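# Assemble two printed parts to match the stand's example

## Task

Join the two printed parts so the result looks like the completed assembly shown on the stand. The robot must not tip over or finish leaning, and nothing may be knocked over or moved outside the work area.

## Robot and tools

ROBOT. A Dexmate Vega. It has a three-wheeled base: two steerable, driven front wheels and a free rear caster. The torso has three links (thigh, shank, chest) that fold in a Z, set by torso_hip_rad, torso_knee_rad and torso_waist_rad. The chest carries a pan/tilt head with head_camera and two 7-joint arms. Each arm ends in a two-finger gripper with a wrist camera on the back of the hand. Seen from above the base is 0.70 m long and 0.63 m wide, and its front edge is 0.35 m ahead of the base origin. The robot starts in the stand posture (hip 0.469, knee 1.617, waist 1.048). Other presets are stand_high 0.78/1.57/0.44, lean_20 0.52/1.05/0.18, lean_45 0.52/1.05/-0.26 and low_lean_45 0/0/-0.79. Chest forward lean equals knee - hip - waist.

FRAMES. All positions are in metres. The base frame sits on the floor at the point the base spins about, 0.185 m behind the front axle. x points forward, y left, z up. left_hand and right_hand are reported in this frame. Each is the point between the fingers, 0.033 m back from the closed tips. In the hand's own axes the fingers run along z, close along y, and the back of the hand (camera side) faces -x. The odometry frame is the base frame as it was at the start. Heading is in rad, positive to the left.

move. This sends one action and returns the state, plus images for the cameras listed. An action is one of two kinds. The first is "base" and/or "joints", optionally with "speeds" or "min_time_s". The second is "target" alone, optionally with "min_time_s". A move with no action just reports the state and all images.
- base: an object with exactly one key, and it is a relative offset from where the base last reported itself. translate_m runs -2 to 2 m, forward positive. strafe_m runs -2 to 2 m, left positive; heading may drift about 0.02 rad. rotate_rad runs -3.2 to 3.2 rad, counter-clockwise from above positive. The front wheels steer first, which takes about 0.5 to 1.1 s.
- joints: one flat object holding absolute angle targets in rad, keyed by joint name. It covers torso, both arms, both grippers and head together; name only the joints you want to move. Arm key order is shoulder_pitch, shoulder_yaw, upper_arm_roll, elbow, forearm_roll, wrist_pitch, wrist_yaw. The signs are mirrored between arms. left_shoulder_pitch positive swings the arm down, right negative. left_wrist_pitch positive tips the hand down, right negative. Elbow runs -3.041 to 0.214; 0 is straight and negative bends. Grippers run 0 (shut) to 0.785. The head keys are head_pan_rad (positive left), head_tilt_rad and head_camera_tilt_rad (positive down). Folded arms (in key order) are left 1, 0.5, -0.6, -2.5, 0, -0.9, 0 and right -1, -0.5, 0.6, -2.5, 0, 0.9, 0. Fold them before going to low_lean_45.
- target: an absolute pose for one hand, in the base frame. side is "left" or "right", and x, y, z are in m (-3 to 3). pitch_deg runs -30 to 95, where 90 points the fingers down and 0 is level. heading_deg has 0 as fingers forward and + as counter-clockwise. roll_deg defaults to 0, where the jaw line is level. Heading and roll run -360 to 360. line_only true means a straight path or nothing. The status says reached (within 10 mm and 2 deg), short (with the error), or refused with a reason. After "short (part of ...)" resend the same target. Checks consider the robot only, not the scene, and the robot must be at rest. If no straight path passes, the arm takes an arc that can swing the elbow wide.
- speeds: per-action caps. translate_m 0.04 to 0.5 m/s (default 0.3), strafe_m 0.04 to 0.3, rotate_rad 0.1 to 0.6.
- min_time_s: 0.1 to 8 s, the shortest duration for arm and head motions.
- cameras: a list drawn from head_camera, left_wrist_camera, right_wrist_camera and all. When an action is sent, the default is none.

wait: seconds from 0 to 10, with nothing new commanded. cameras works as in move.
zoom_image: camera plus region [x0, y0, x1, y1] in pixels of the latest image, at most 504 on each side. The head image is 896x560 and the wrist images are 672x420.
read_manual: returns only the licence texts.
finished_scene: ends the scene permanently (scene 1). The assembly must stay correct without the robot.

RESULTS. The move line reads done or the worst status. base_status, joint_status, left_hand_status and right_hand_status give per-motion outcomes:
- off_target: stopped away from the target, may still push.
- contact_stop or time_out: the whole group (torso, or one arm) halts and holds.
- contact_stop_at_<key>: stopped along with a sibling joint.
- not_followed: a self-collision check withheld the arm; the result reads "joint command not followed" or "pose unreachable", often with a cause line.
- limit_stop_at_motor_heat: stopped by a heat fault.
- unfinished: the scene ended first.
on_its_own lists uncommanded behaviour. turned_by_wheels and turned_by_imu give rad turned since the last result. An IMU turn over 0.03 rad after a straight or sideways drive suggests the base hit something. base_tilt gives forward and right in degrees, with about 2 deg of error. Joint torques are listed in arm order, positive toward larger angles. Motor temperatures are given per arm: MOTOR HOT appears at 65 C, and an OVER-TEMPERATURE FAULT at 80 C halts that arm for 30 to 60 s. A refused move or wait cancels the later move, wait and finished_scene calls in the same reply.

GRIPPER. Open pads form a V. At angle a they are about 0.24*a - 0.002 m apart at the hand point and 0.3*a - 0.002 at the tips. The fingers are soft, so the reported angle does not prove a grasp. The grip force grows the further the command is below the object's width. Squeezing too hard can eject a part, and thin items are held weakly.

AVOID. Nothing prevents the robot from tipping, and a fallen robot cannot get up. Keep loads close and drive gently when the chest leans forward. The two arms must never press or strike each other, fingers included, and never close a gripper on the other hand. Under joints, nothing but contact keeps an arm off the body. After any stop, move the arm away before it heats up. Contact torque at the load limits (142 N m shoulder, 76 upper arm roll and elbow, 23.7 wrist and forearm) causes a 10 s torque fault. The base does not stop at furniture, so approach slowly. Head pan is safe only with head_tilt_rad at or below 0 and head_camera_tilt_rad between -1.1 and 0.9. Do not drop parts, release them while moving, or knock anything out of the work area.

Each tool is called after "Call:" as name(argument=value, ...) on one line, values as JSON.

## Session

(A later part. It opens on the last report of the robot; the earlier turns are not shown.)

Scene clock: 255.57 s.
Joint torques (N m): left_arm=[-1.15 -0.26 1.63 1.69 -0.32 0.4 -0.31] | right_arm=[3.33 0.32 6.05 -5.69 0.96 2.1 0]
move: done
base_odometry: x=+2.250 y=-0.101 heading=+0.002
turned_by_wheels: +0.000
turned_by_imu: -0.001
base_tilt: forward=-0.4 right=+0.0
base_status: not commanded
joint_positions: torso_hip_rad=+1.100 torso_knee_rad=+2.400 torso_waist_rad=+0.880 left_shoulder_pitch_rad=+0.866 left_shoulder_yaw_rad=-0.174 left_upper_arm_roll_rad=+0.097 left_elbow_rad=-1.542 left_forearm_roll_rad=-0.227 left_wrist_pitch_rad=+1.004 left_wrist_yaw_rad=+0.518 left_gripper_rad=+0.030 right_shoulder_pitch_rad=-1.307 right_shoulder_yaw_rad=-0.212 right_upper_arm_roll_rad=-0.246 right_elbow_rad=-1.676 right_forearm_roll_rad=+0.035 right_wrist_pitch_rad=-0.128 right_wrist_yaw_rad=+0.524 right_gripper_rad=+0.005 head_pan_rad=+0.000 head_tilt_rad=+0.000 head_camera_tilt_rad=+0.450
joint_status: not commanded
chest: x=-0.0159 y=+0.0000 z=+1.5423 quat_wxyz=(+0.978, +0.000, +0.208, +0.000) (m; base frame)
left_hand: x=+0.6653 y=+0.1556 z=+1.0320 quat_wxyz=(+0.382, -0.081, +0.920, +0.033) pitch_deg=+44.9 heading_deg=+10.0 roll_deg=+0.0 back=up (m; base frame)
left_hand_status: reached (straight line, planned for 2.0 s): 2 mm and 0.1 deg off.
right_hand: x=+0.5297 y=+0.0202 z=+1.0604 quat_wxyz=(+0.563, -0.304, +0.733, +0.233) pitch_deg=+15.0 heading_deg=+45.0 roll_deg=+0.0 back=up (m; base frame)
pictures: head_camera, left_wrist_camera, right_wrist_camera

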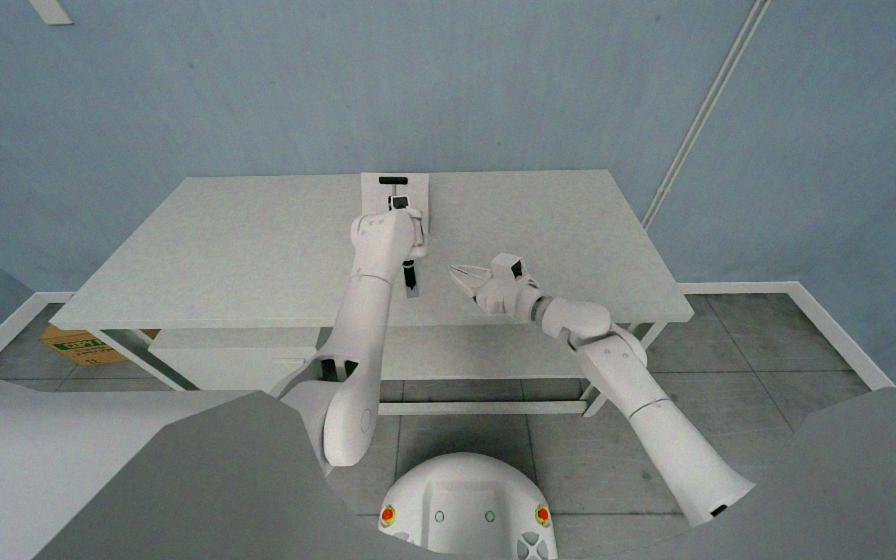

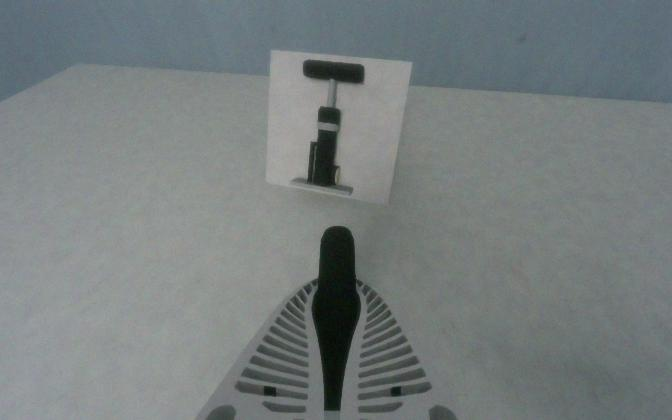

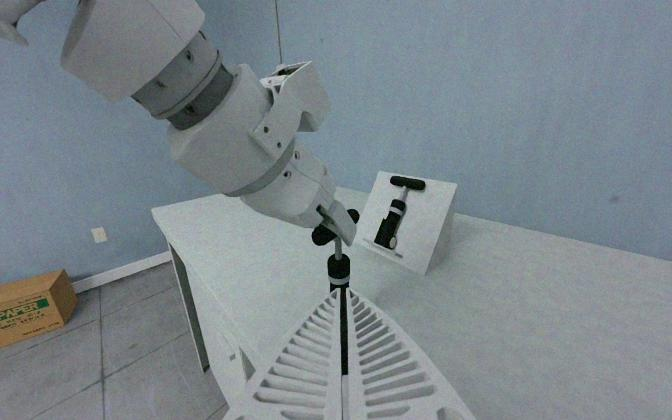

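Call:
move(target={"side": "left", "x": 0.665, "y": 0.1555, "z": 1.034, "pitch_deg": 45, "heading_deg": 10, "line_only": true}, min_time_s=2)

Call:
move(joints={"left_gripper_rad": 0.12}, cameras=["left_wrist_camera", "right_wrist_camera"])

Scene clock: 258.87 s.
Joint torques (N m): left_arm=[-20.75 -7.95 -0.31 -5.03 -0.42 -0.77 -0.02] | right_arm=[3.47 -1.24 5 -6.95 1.21 1.87 0.35]
move: done
base_odometry: x=+2.250 y=-0.101 heading=+0.002
turned_by_wheels: +0.000
turned_by_imu: -0.001
base_tilt: forward=-0.3 right=+0.2
base_status: not commanded
joint_positions: torso_hip_rad=+1.100 torso_knee_rad=+2.400 torso_waist_rad=+0.880 left_shoulder_pitch_rad=+0.865 left_shoulder_yaw_rad=-0.176 left_upper_arm_roll_rad=+0.096 left_elbow_rad=-1.548 left_forearm_roll_rad=-0.228 left_wrist_pitch_rad=+1.014 left_wrist_yaw_rad=+0.520 left_gripper_rad=+0.030 right_shoulder_pitch_rad=-1.307 right_shoulder_yaw_rad=-0.212 right_upper_arm_roll_rad=-0.246 right_elbow_rad=-1.676 right_forearm_roll_rad=+0.035 right_wrist_pitch_rad=-0.128 right_wrist_yaw_rad=+0.524 right_gripper_rad=+0.005 head_pan_rad=+0.000 head_tilt_rad=+0.000 head_camera_tilt_rad=+0.450
joint_status: not commanded
chest: x=-0.0158 y=+0.0000 z=+1.5423 quat_wxyz=(+0.978, +0.000, +0.208, +0.000) (m; base frame)
left_hand: x=+0.6650 y=+0.1556 z=+1.0335 quat_wxyz=(+0.381, -0.080, +0.920, +0.033) pitch_deg=+45.0 heading_deg=+10.0 roll_deg=+0.0 back=up (m; base frame)
left_hand_status: reached (straight line, planned for 2.0 s): 0 mm and 0.0 deg off.
right_hand: x=+0.5298 y=+0.0202 z=+1.0602 quat_wxyz=(+0.562, -0.304, +0.733, +0.233) pitch_deg=+15.0 heading_deg=+45.0 roll_deg=+0.0 back=up (m; base frame)
pictures: none

Scene clock: 259.43 s.
Joint torques (N m): left_arm=[-20.41 -8.14 -0.39 -4.39 -0.48 -0.61 0.1] | right_arm=[4.77 0.92 6.06 -5.33 0.88 1.3 -0.15]
move: done
base_odometry: x=+2.250 y=-0.101 heading=+0.002
turned_by_wheels: +0.000
turned_by_imu: +0.000
base_tilt: forward=-0.3 right=+0.3
base_status: not commanded
joint_positions: torso_hip_rad=+1.100 torso_knee_rad=+2.400 torso_waist_rad=+0.880 left_shoulder_pitch_rad=+0.865 left_shoulder_yaw_rad=-0.176 left_upper_arm_roll_rad=+0.096 left_elbow_rad=-1.549 left_forearm_roll_rad=-0.228 left_wrist_pitch_rad=+1.015 left_wrist_yaw_rad=+0.520 left_gripper_rad=+0.120 right_shoulder_pitch_rad=-1.307 right_shoulder_yaw_rad=-0.212 right_upper_arm_roll_rad=-0.246 right_elbow_rad=-1.676 right_forearm_roll_rad=+0.035 right_wrist_pitch_rad=-0.128 right_wrist_yaw_rad=+0.524 right_gripper_rad=+0.005 head_pan_rad=+0.000 head_tilt_rad=+0.000 head_camera_tilt_rad=+0.450
joint_status: all done
chest: x=-0.0156 y=+0.0000 z=+1.5422 quat_wxyz=(+0.978, +0.000, +0.208, +0.000) (m; base frame)
left_hand: x=+0.6650 y=+0.1555 z=+1.0334 quat_wxyz=(+0.381, -0.080, +0.921, +0.033) pitch_deg=+45.0 heading_deg=+10.0 roll_deg=+0.0 back=up (m; base frame)
right_hand: x=+0.5298 y=+0.0202 z=+1.0601 quat_wxyz=(+0.562, -0.304, +0.733, +0.233) pitch_deg=+15.0 heading_deg=+45.0 roll_deg=+0.0 back=up (m; base frame)
pictures: left_wrist_camera, right_wrist_camera

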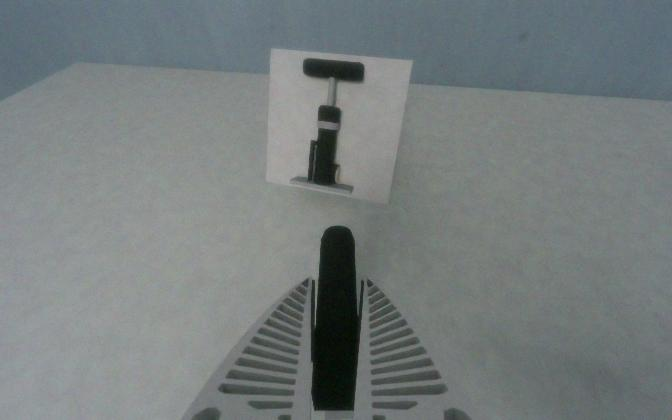

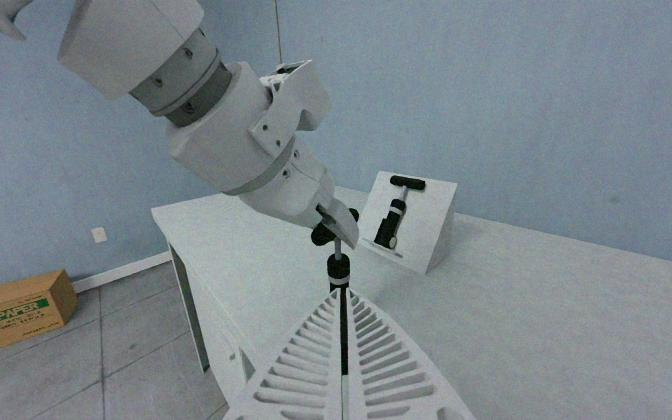

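Call:
move(joints={"left_gripper_rad": 0.28}, cameras=["left_wrist_camera"])

Call:
move(target={"side": "left", "x": 0.588, "y": 0.142, "z": 1.112, "pitch_deg": 45, "heading_deg": 10, "line_only": true}, min_time_s=3, cameras=["all"])

Scene clock: 262.10 s.
Joint torques (N m): left_arm=[-19.77 -7 -0.35 -4.84 -0.45 -0.66 0.26] | right_arm=[4.85 -0.54 5.97 -5.77 0.89 1.29 0.17]
move: done
base_odometry: x=+2.250 y=-0.101 heading=+0.002
turned_by_wheels: +0.000
turned_by_imu: -0.001
base_tilt: forward=-0.4 right=+0.3
base_status: not commanded
joint_positions: torso_hip_rad=+1.100 torso_knee_rad=+2.400 torso_waist_rad=+0.880 left_shoulder_pitch_rad=+0.865 left_shoulder_yaw_rad=-0.176 left_upper_arm_roll_rad=+0.096 left_elbow_rad=-1.549 left_forearm_roll_rad=-0.228 left_wrist_pitch_rad=+1.015 left_wrist_yaw_rad=+0.520 left_gripper_rad=+0.280 right_shoulder_pitch_rad=-1.307 right_shoulder_yaw_rad=-0.212 right_upper_arm_roll_rad=-0.246 right_elbow_rad=-1.676 right_forearm_roll_rad=+0.035 right_wrist_pitch_rad=-0.128 right_wrist_yaw_rad=+0.524 right_gripper_rad=+0.005 head_pan_rad=+0.000 head_tilt_rad=+0.000 head_camera_tilt_rad=+0.450
joint_status: all done
chest: x=-0.0156 y=+0.0000 z=+1.5422 quat_wxyz=(+0.978, +0.000, +0.209, +0.000) (m; base frame)
left_hand: x=+0.6649 y=+0.1555 z=+1.0333 quat_wxyz=(+0.381, -0.080, +0.921, +0.033) pitch_deg=+45.1 heading_deg=+10.0 roll_deg=+0.0 back=up (m; base frame)
right_hand: x=+0.5299 y=+0.0202 z=+1.0601 quat_wxyz=(+0.562, -0.304, +0.733, +0.233) pitch_deg=+15.0 heading_deg=+45.0 roll_deg=+0.0 back=up (m; base frame)
pictures: left_wrist_camera

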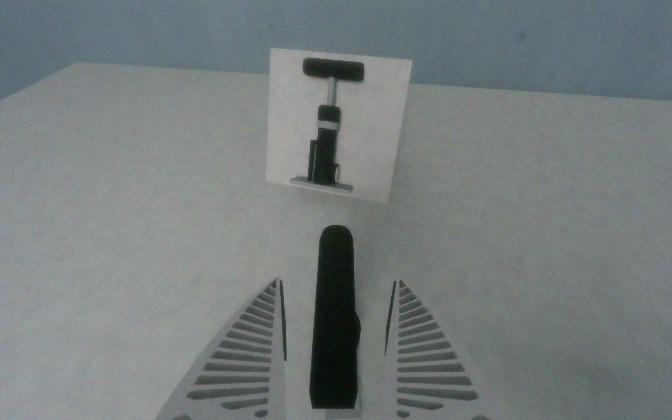

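Scene clock: 262.40 s.
Joint torques (N m): left_arm=[-18.83 -4.86 0.19 -6.14 -0.62 -1.95 0.26] | right_arm=[5.06 0.22 5.29 -7.44 0.74 1.76 -0.14]
move: refused
base_odometry: x=+2.250 y=-0.101 heading=+0.002
turned_by_wheels: +0.000
turned_by_imu: +0.000
base_tilt: forward=-0.4 right=+0.3
base_status: not commanded
joint_positions: torso_hip_rad=+1.100 torso_knee_rad=+2.400 torso_waist_rad=+0.880 left_shoulder_pitch_rad=+0.865 left_shoulder_yaw_rad=-0.176 left_upper_arm_roll_rad=+0.096 left_elbow_rad=-1.549 left_forearm_roll_rad=-0.228 left_wrist_pitch_rad=+1.015 left_wrist_yaw_rad=+0.520 left_gripper_rad=+0.280 right_shoulder_pitch_rad=-1.307 right_shoulder_yaw_rad=-0.212 right_upper_arm_roll_rad=-0.246 right_elbow_rad=-1.676 right_forearm_roll_rad=+0.035 right_wrist_pitch_rad=-0.128 right_wrist_yaw_rad=+0.524 right_gripper_rad=+0.005 head_pan_rad=+0.000 head_tilt_rad=+0.000 head_camera_tilt_rad=+0.450
joint_status: not commanded
chest: x=-0.0156 y=+0.0000 z=+1.5422 quat_wxyz=(+0.978, +0.000, +0.209, +0.000) (m; base frame)
left_hand: x=+0.6649 y=+0.1555 z=+1.0333 quat_wxyz=(+0.381, -0.080, +0.921, +0.033) pitch_deg=+45.1 heading_deg=+10.0 roll_deg=+0.0 back=up (m; base frame)
left_hand_status: refused: the best posture that gets there brings the left finger within 1.0 cm of the right finger (limit 2.6). Nothing moved.
right_hand: x=+0.5299 y=+0.0202 z=+1.0601 quat_wxyz=(+0.562, -0.304, +0.733, +0.233) pitch_deg=+15.0 heading_deg=+45.0 roll_deg=+0.0 back=up (m; base frame)
pictures: head_camera, left_wrist_camera, right_wrist_camera

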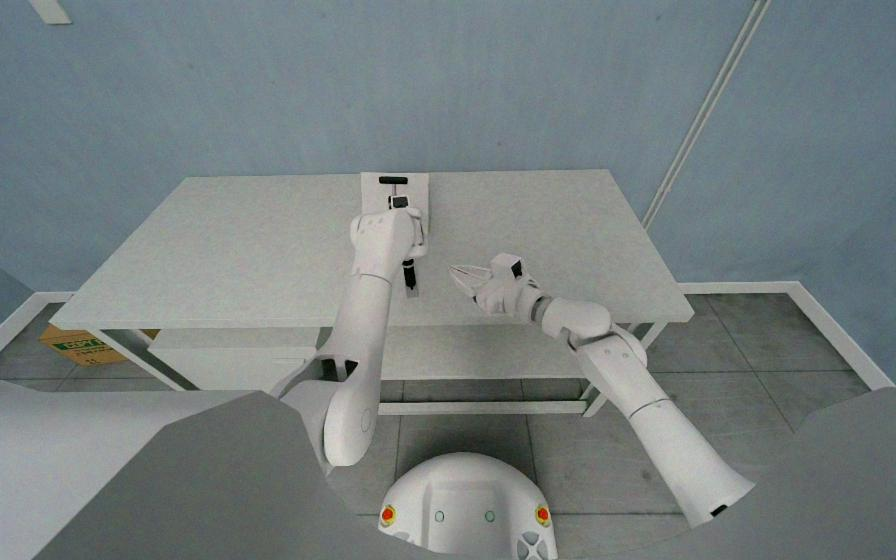

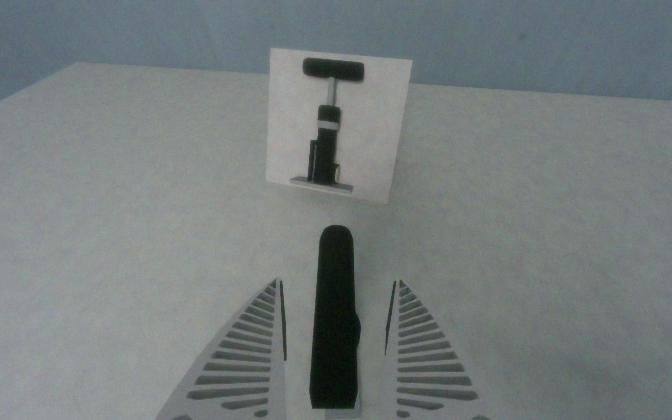

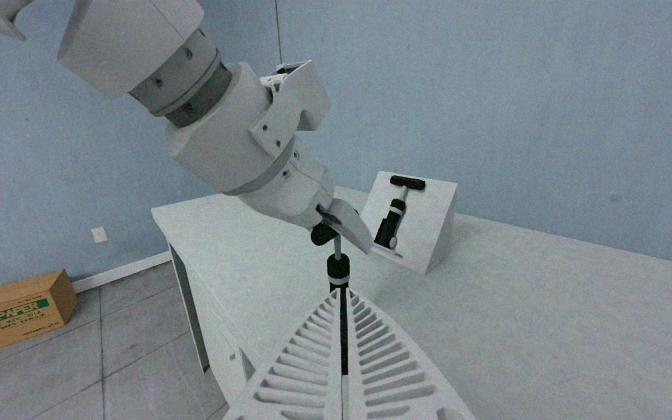

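Call:
move(target={"side": "right", "x": 0.5, "y": -0.12, "z": 1.1, "pitch_deg": 15, "heading_deg": 45, "line_only": true})

Call:
move(target={"side": "left", "x": 0.588, "y": 0.142, "z": 1.112, "pitch_deg": 45, "heading_deg": 10, "line_only": true}, min_time_s=3, cameras=["all"])

Scene clock: 265.50 s.
Joint torques (N m): left_arm=[-20.87 -7.62 -0.57 -3.96 -0.3 -1.13 0.27] | right_arm=[1.84 -1.52 8.1 -7.49 0.9 1.58 0.13]
move: done
base_odometry: x=+2.250 y=-0.101 heading=+0.002
turned_by_wheels: +0.000
turned_by_imu: -0.001
base_tilt: forward=-0.5 right=+0.1
base_status: not commanded
joint_positions: torso_hip_rad=+1.100 torso_knee_rad=+2.400 torso_waist_rad=+0.880 left_shoulder_pitch_rad=+0.865 left_shoulder_yaw_rad=-0.176 left_upper_arm_roll_rad=+0.096 left_elbow_rad=-1.549 left_forearm_roll_rad=-0.228 left_wrist_pitch_rad=+1.015 left_wrist_yaw_rad=+0.520 left_gripper_rad=+0.280 right_shoulder_pitch_rad=-1.465 right_shoulder_yaw_rad=-0.404 right_upper_arm_roll_rad=+0.038 right_elbow_rad=-1.844 right_forearm_roll_rad=+0.224 right_wrist_pitch_rad=-0.151 right_wrist_yaw_rad=+0.722 right_gripper_rad=+0.005 head_pan_rad=+0.000 head_tilt_rad=+0.000 head_camera_tilt_rad=+0.450
joint_status: not commanded
chest: x=-0.0156 y=+0.0000 z=+1.5422 quat_wxyz=(+0.978, +0.000, +0.209, +0.000) (m; base frame)
left_hand: x=+0.6649 y=+0.1555 z=+1.0333 quat_wxyz=(+0.381, -0.080, +0.921, +0.033) pitch_deg=+45.1 heading_deg=+10.0 roll_deg=+0.0 back=up (m; base frame)
right_hand: x=+0.5005 y=-0.1180 z=+1.0989 quat_wxyz=(+0.562, -0.303, +0.733, +0.233) pitch_deg=+15.0 heading_deg=+45.0 roll_deg=+0.0 back=up (m; base frame)
right_hand_status: reached (straight line, planned for 1.2 s): 2 mm and 0.1 deg off.
pictures: none

Scene clock: 269.60 s.
Joint torques (N m): left_arm=[-8.37 -8.28 4.39 -6.32 0.51 -1.5 0.27] | right_arm=[2.18 -3 7.24 -8.59 1.04 2 0.18]
move: done
base_odometry: x=+2.250 y=-0.101 heading=+0.002
turned_by_wheels: +0.000
turned_by_imu: -0.001
base_tilt: forward=-0.3 right=+0.2
base_status: not commanded
joint_positions: torso_hip_rad=+1.100 torso_knee_rad=+2.400 torso_waist_rad=+0.880 left_shoulder_pitch_rad=+1.028 left_shoulder_yaw_rad=-0.281 left_upper_arm_roll_rad=+0.132 left_elbow_rad=-2.040 left_forearm_roll_rad=-0.235 left_wrist_pitch_rad=+1.357 left_wrist_yaw_rad=+0.656 left_gripper_rad=+0.280 right_shoulder_pitch_rad=-1.467 right_shoulder_yaw_rad=-0.406 right_upper_arm_roll_rad=+0.043 right_elbow_rad=-1.846 right_forearm_roll_rad=+0.227 right_wrist_pitch_rad=-0.151 right_wrist_yaw_rad=+0.725 right_gripper_rad=+0.005 head_pan_rad=+0.000 head_tilt_rad=+0.000 head_camera_tilt_rad=+0.450
joint_status: not commanded
chest: x=-0.0156 y=+0.0000 z=+1.5422 quat_wxyz=(+0.978, +0.000, +0.209, +0.000) (m; base frame)
left_hand: x=+0.5888 y=+0.1421 z=+1.1111 quat_wxyz=(+0.381, -0.080, +0.920, +0.033) pitch_deg=+45.0 heading_deg=+10.0 roll_deg=+0.0 back=up (m; base frame)
left_hand_status: reached (straight line, planned for 3.0 s): 1 mm and 0.0 deg off.
right_hand: x=+0.5000 y=-0.1199 z=+1.0998 quat_wxyz=(+0.562, -0.304, +0.733, +0.233) pitch_deg=+15.0 heading_deg=+45.0 roll_deg=+0.0 back=up (m; base frame)
pictures: head_camera, left_wrist_camera, right_wrist_camera

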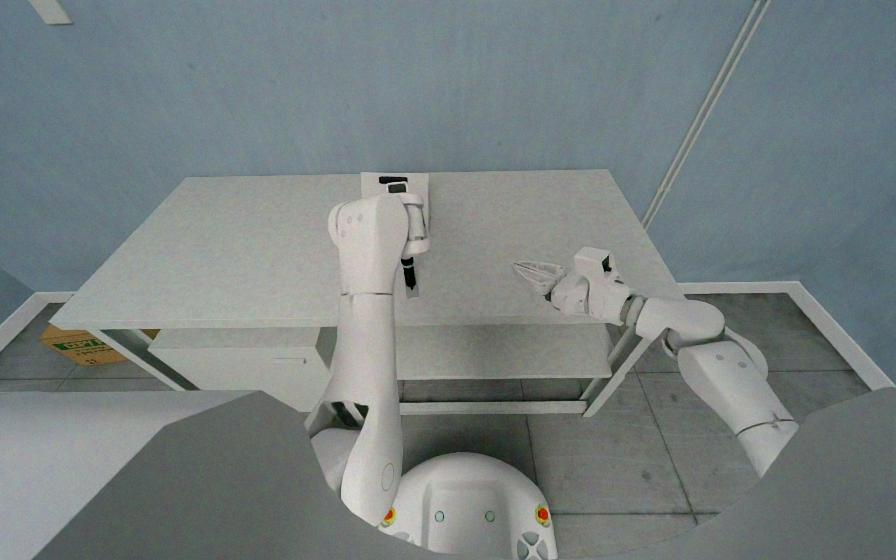

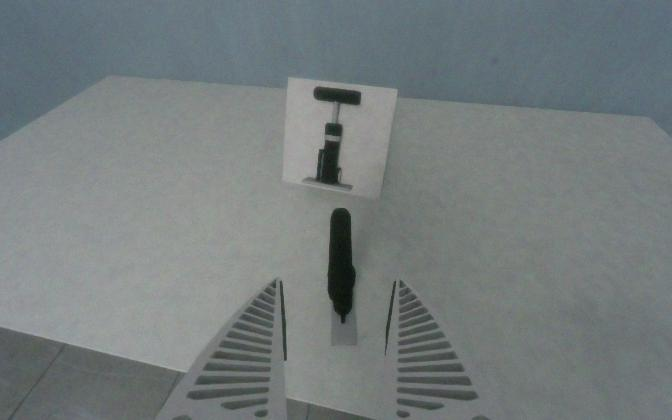

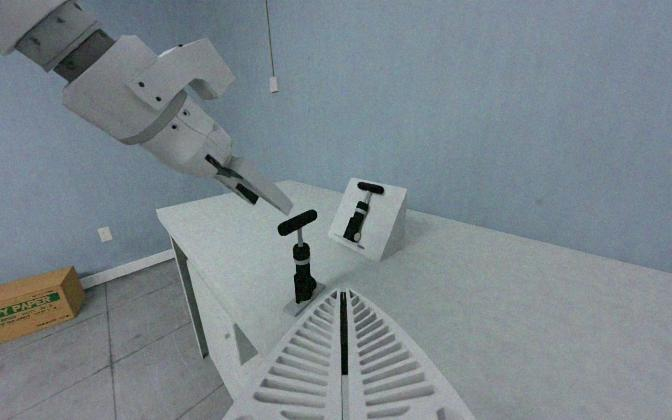

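The assembly now stands on its own. I'll check its alignment before finishing.

Call:
zoom_image(camera="left_wrist_camera", region=[290, 190, 400, 360])

Call:
zoom_image(camera="right_wrist_camera", region=[260, 170, 420, 320])

Scaled by 2.965 from the camera's 672x420 image, which has a finer 960x600 frame.

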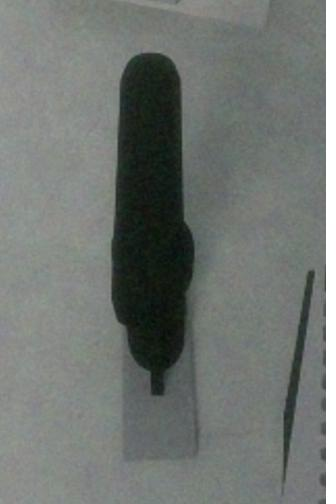

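Scaled by 3.150 from the camera's 672x420 image, which has a finer 960x600 frame.

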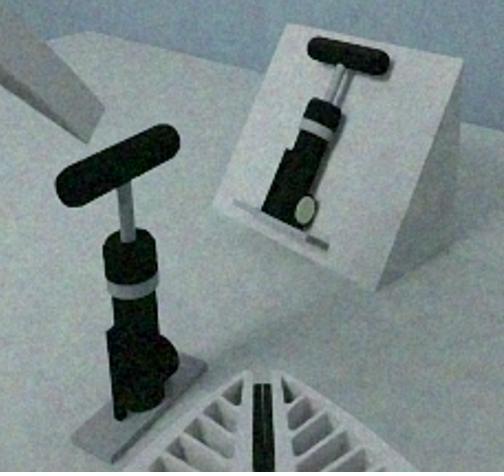

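Call:
zoom_image(camera="right_wrist_camera", region=[270, 200, 340, 320])

Call:
zoom_image(camera="right_wrist_camera", region=[320, 170, 410, 260])

Scaled by 4.200 from the camera's 672x420 image, which has a finer 960x600 frame.

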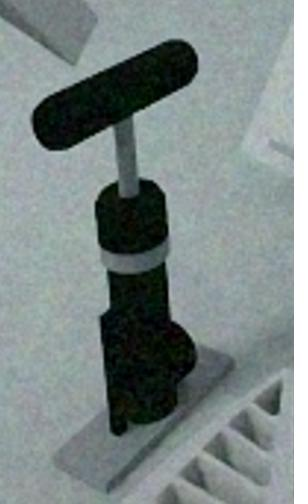

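Scaled by 5.600 from the camera's 672x420 image, which has a finer 960x600 frame.

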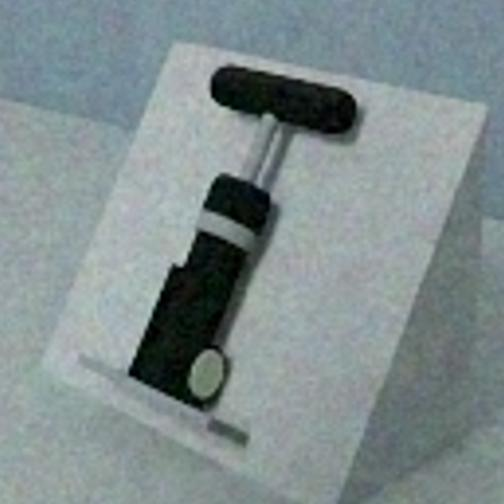

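Call:
zoom_image(camera="right_wrist_camera", region=[283, 236, 323, 276])

Scaled by 12.600 from the camera's 672x420 image, which has a finer 960x600 frame.

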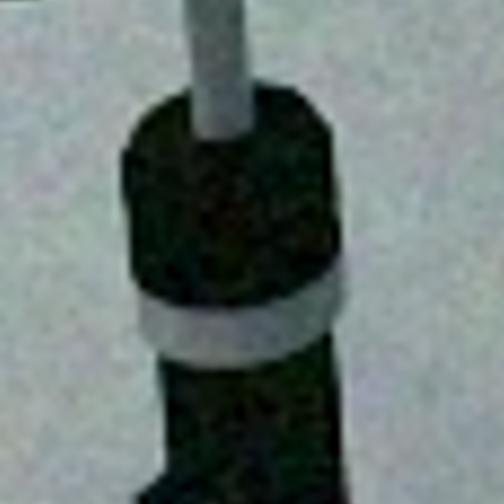

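Call:
zoom_image(camera="left_wrist_camera", region=[310, 200, 375, 275])

Call:
zoom_image(camera="left_wrist_camera", region=[310, 280, 375, 355])

Scaled by 6.720 from the camera's 672x420 image, which has a finer 960x600 frame.

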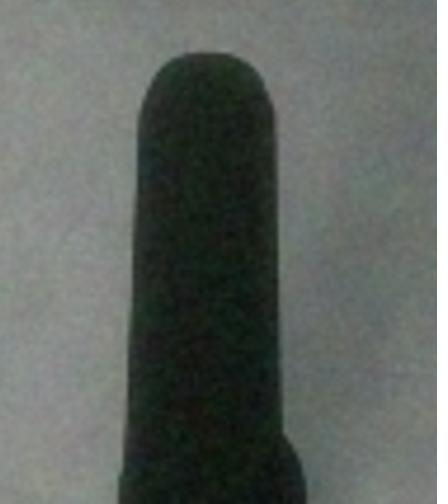

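Scaled by 6.720 from the camera's 672x420 image, which has a finer 960x600 frame.

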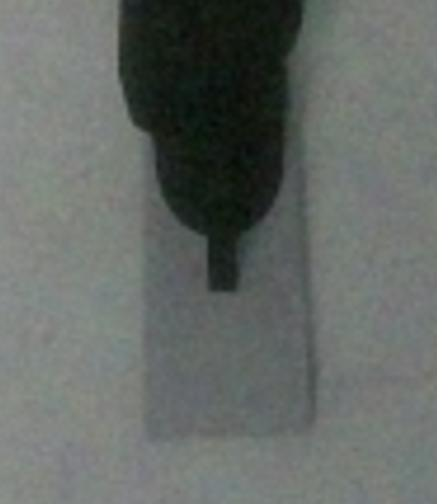

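Call:
move(target={"side": "left", "x": 0.56, "y": 0.28, "z": 1.16, "pitch_deg": 35, "heading_deg": 0, "line_only": true}, min_time_s=3, cameras=["all"])

Scene clock: 278.23 s.
Joint torques (N m): left_arm=[-5.33 9.47 -4.28 -5.03 -0.26 -1.59 0.03] | right_arm=[2.48 -4.36 6.93 -8.05 1.14 1.21 0.25]
move: done
base_odometry: x=+2.250 y=-0.101 heading=+0.002
turned_by_wheels: +0.000
turned_by_imu: -0.002
base_tilt: forward=-0.5 right=+0.3
base_status: not commanded
joint_positions: torso_hip_rad=+1.100 torso_knee_rad=+2.400 torso_waist_rad=+0.880 left_shoulder_pitch_rad=+1.241 left_shoulder_yaw_rad=+0.305 left_upper_arm_roll_rad=-0.142 left_elbow_rad=-2.335 left_forearm_roll_rad=-0.690 left_wrist_pitch_rad=+1.269 left_wrist_yaw_rad=+0.389 left_gripper_rad=+0.280 right_shoulder_pitch_rad=-1.467 right_shoulder_yaw_rad=-0.406 right_upper_arm_roll_rad=+0.043 right_elbow_rad=-1.846 right_forearm_roll_rad=+0.227 right_wrist_pitch_rad=-0.151 right_wrist_yaw_rad=+0.725 right_gripper_rad=+0.005 head_pan_rad=+0.000 head_tilt_rad=+0.000 head_camera_tilt_rad=+0.450
joint_status: not commanded
chest: x=-0.0156 y=+0.0000 z=+1.5422 quat_wxyz=(+0.978, +0.000, +0.209, +0.000) (m; base frame)
left_hand: x=+0.5602 y=+0.2791 z=+1.1591 quat_wxyz=(+0.461, -0.001, +0.887, +0.000) pitch_deg=+35.1 heading_deg=+0.1 roll_deg=+0.0 back=up (m; base frame)
left_hand_status: reached (straight line, planned for 3.0 s): 1 mm and 0.2 deg off.
right_hand: x=+0.5000 y=-0.1199 z=+1.0998 quat_wxyz=(+0.562, -0.304, +0.733, +0.233) pitch_deg=+15.0 heading_deg=+45.0 roll_deg=+0.0 back=up (m; base frame)
pictures: head_camera, left_wrist_camera, right_wrist_camera

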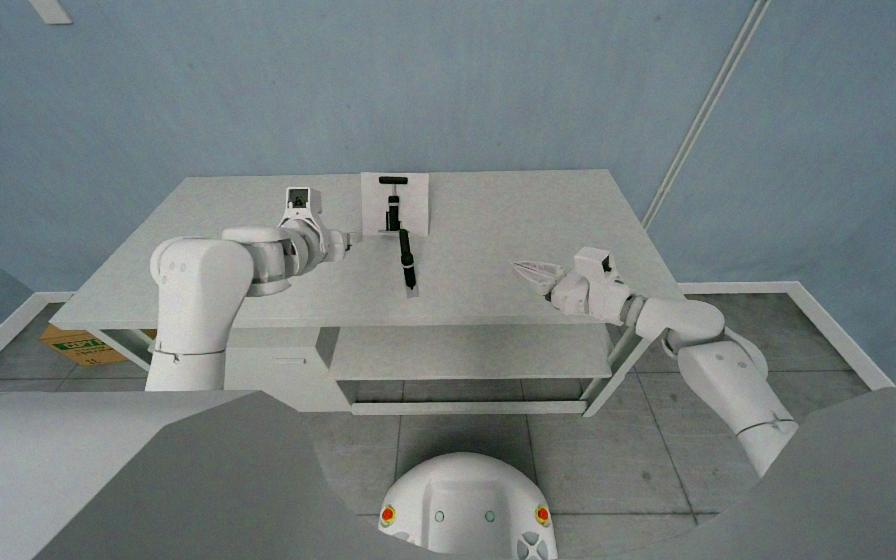

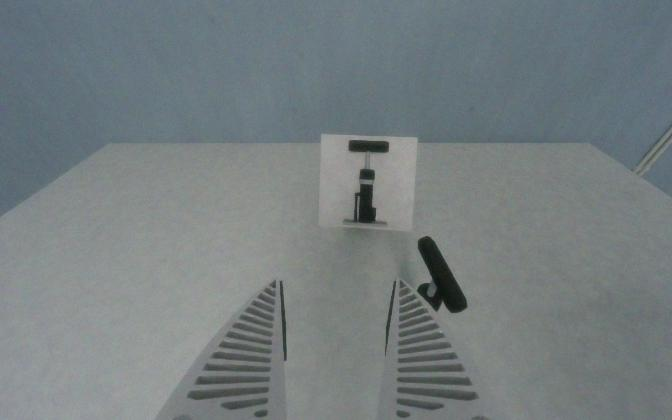

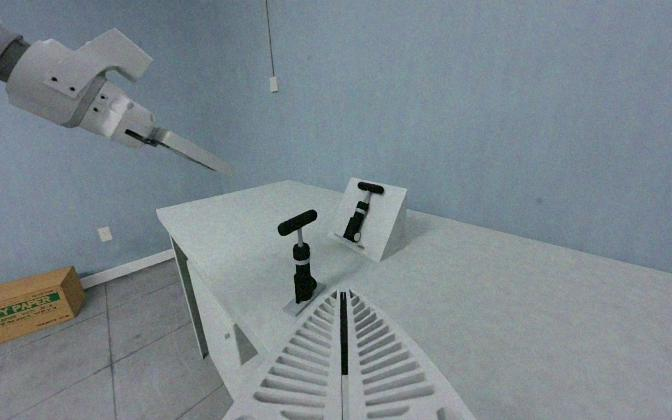

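Call:
finished_scene(scene=1)

The scene is finished: the task was done.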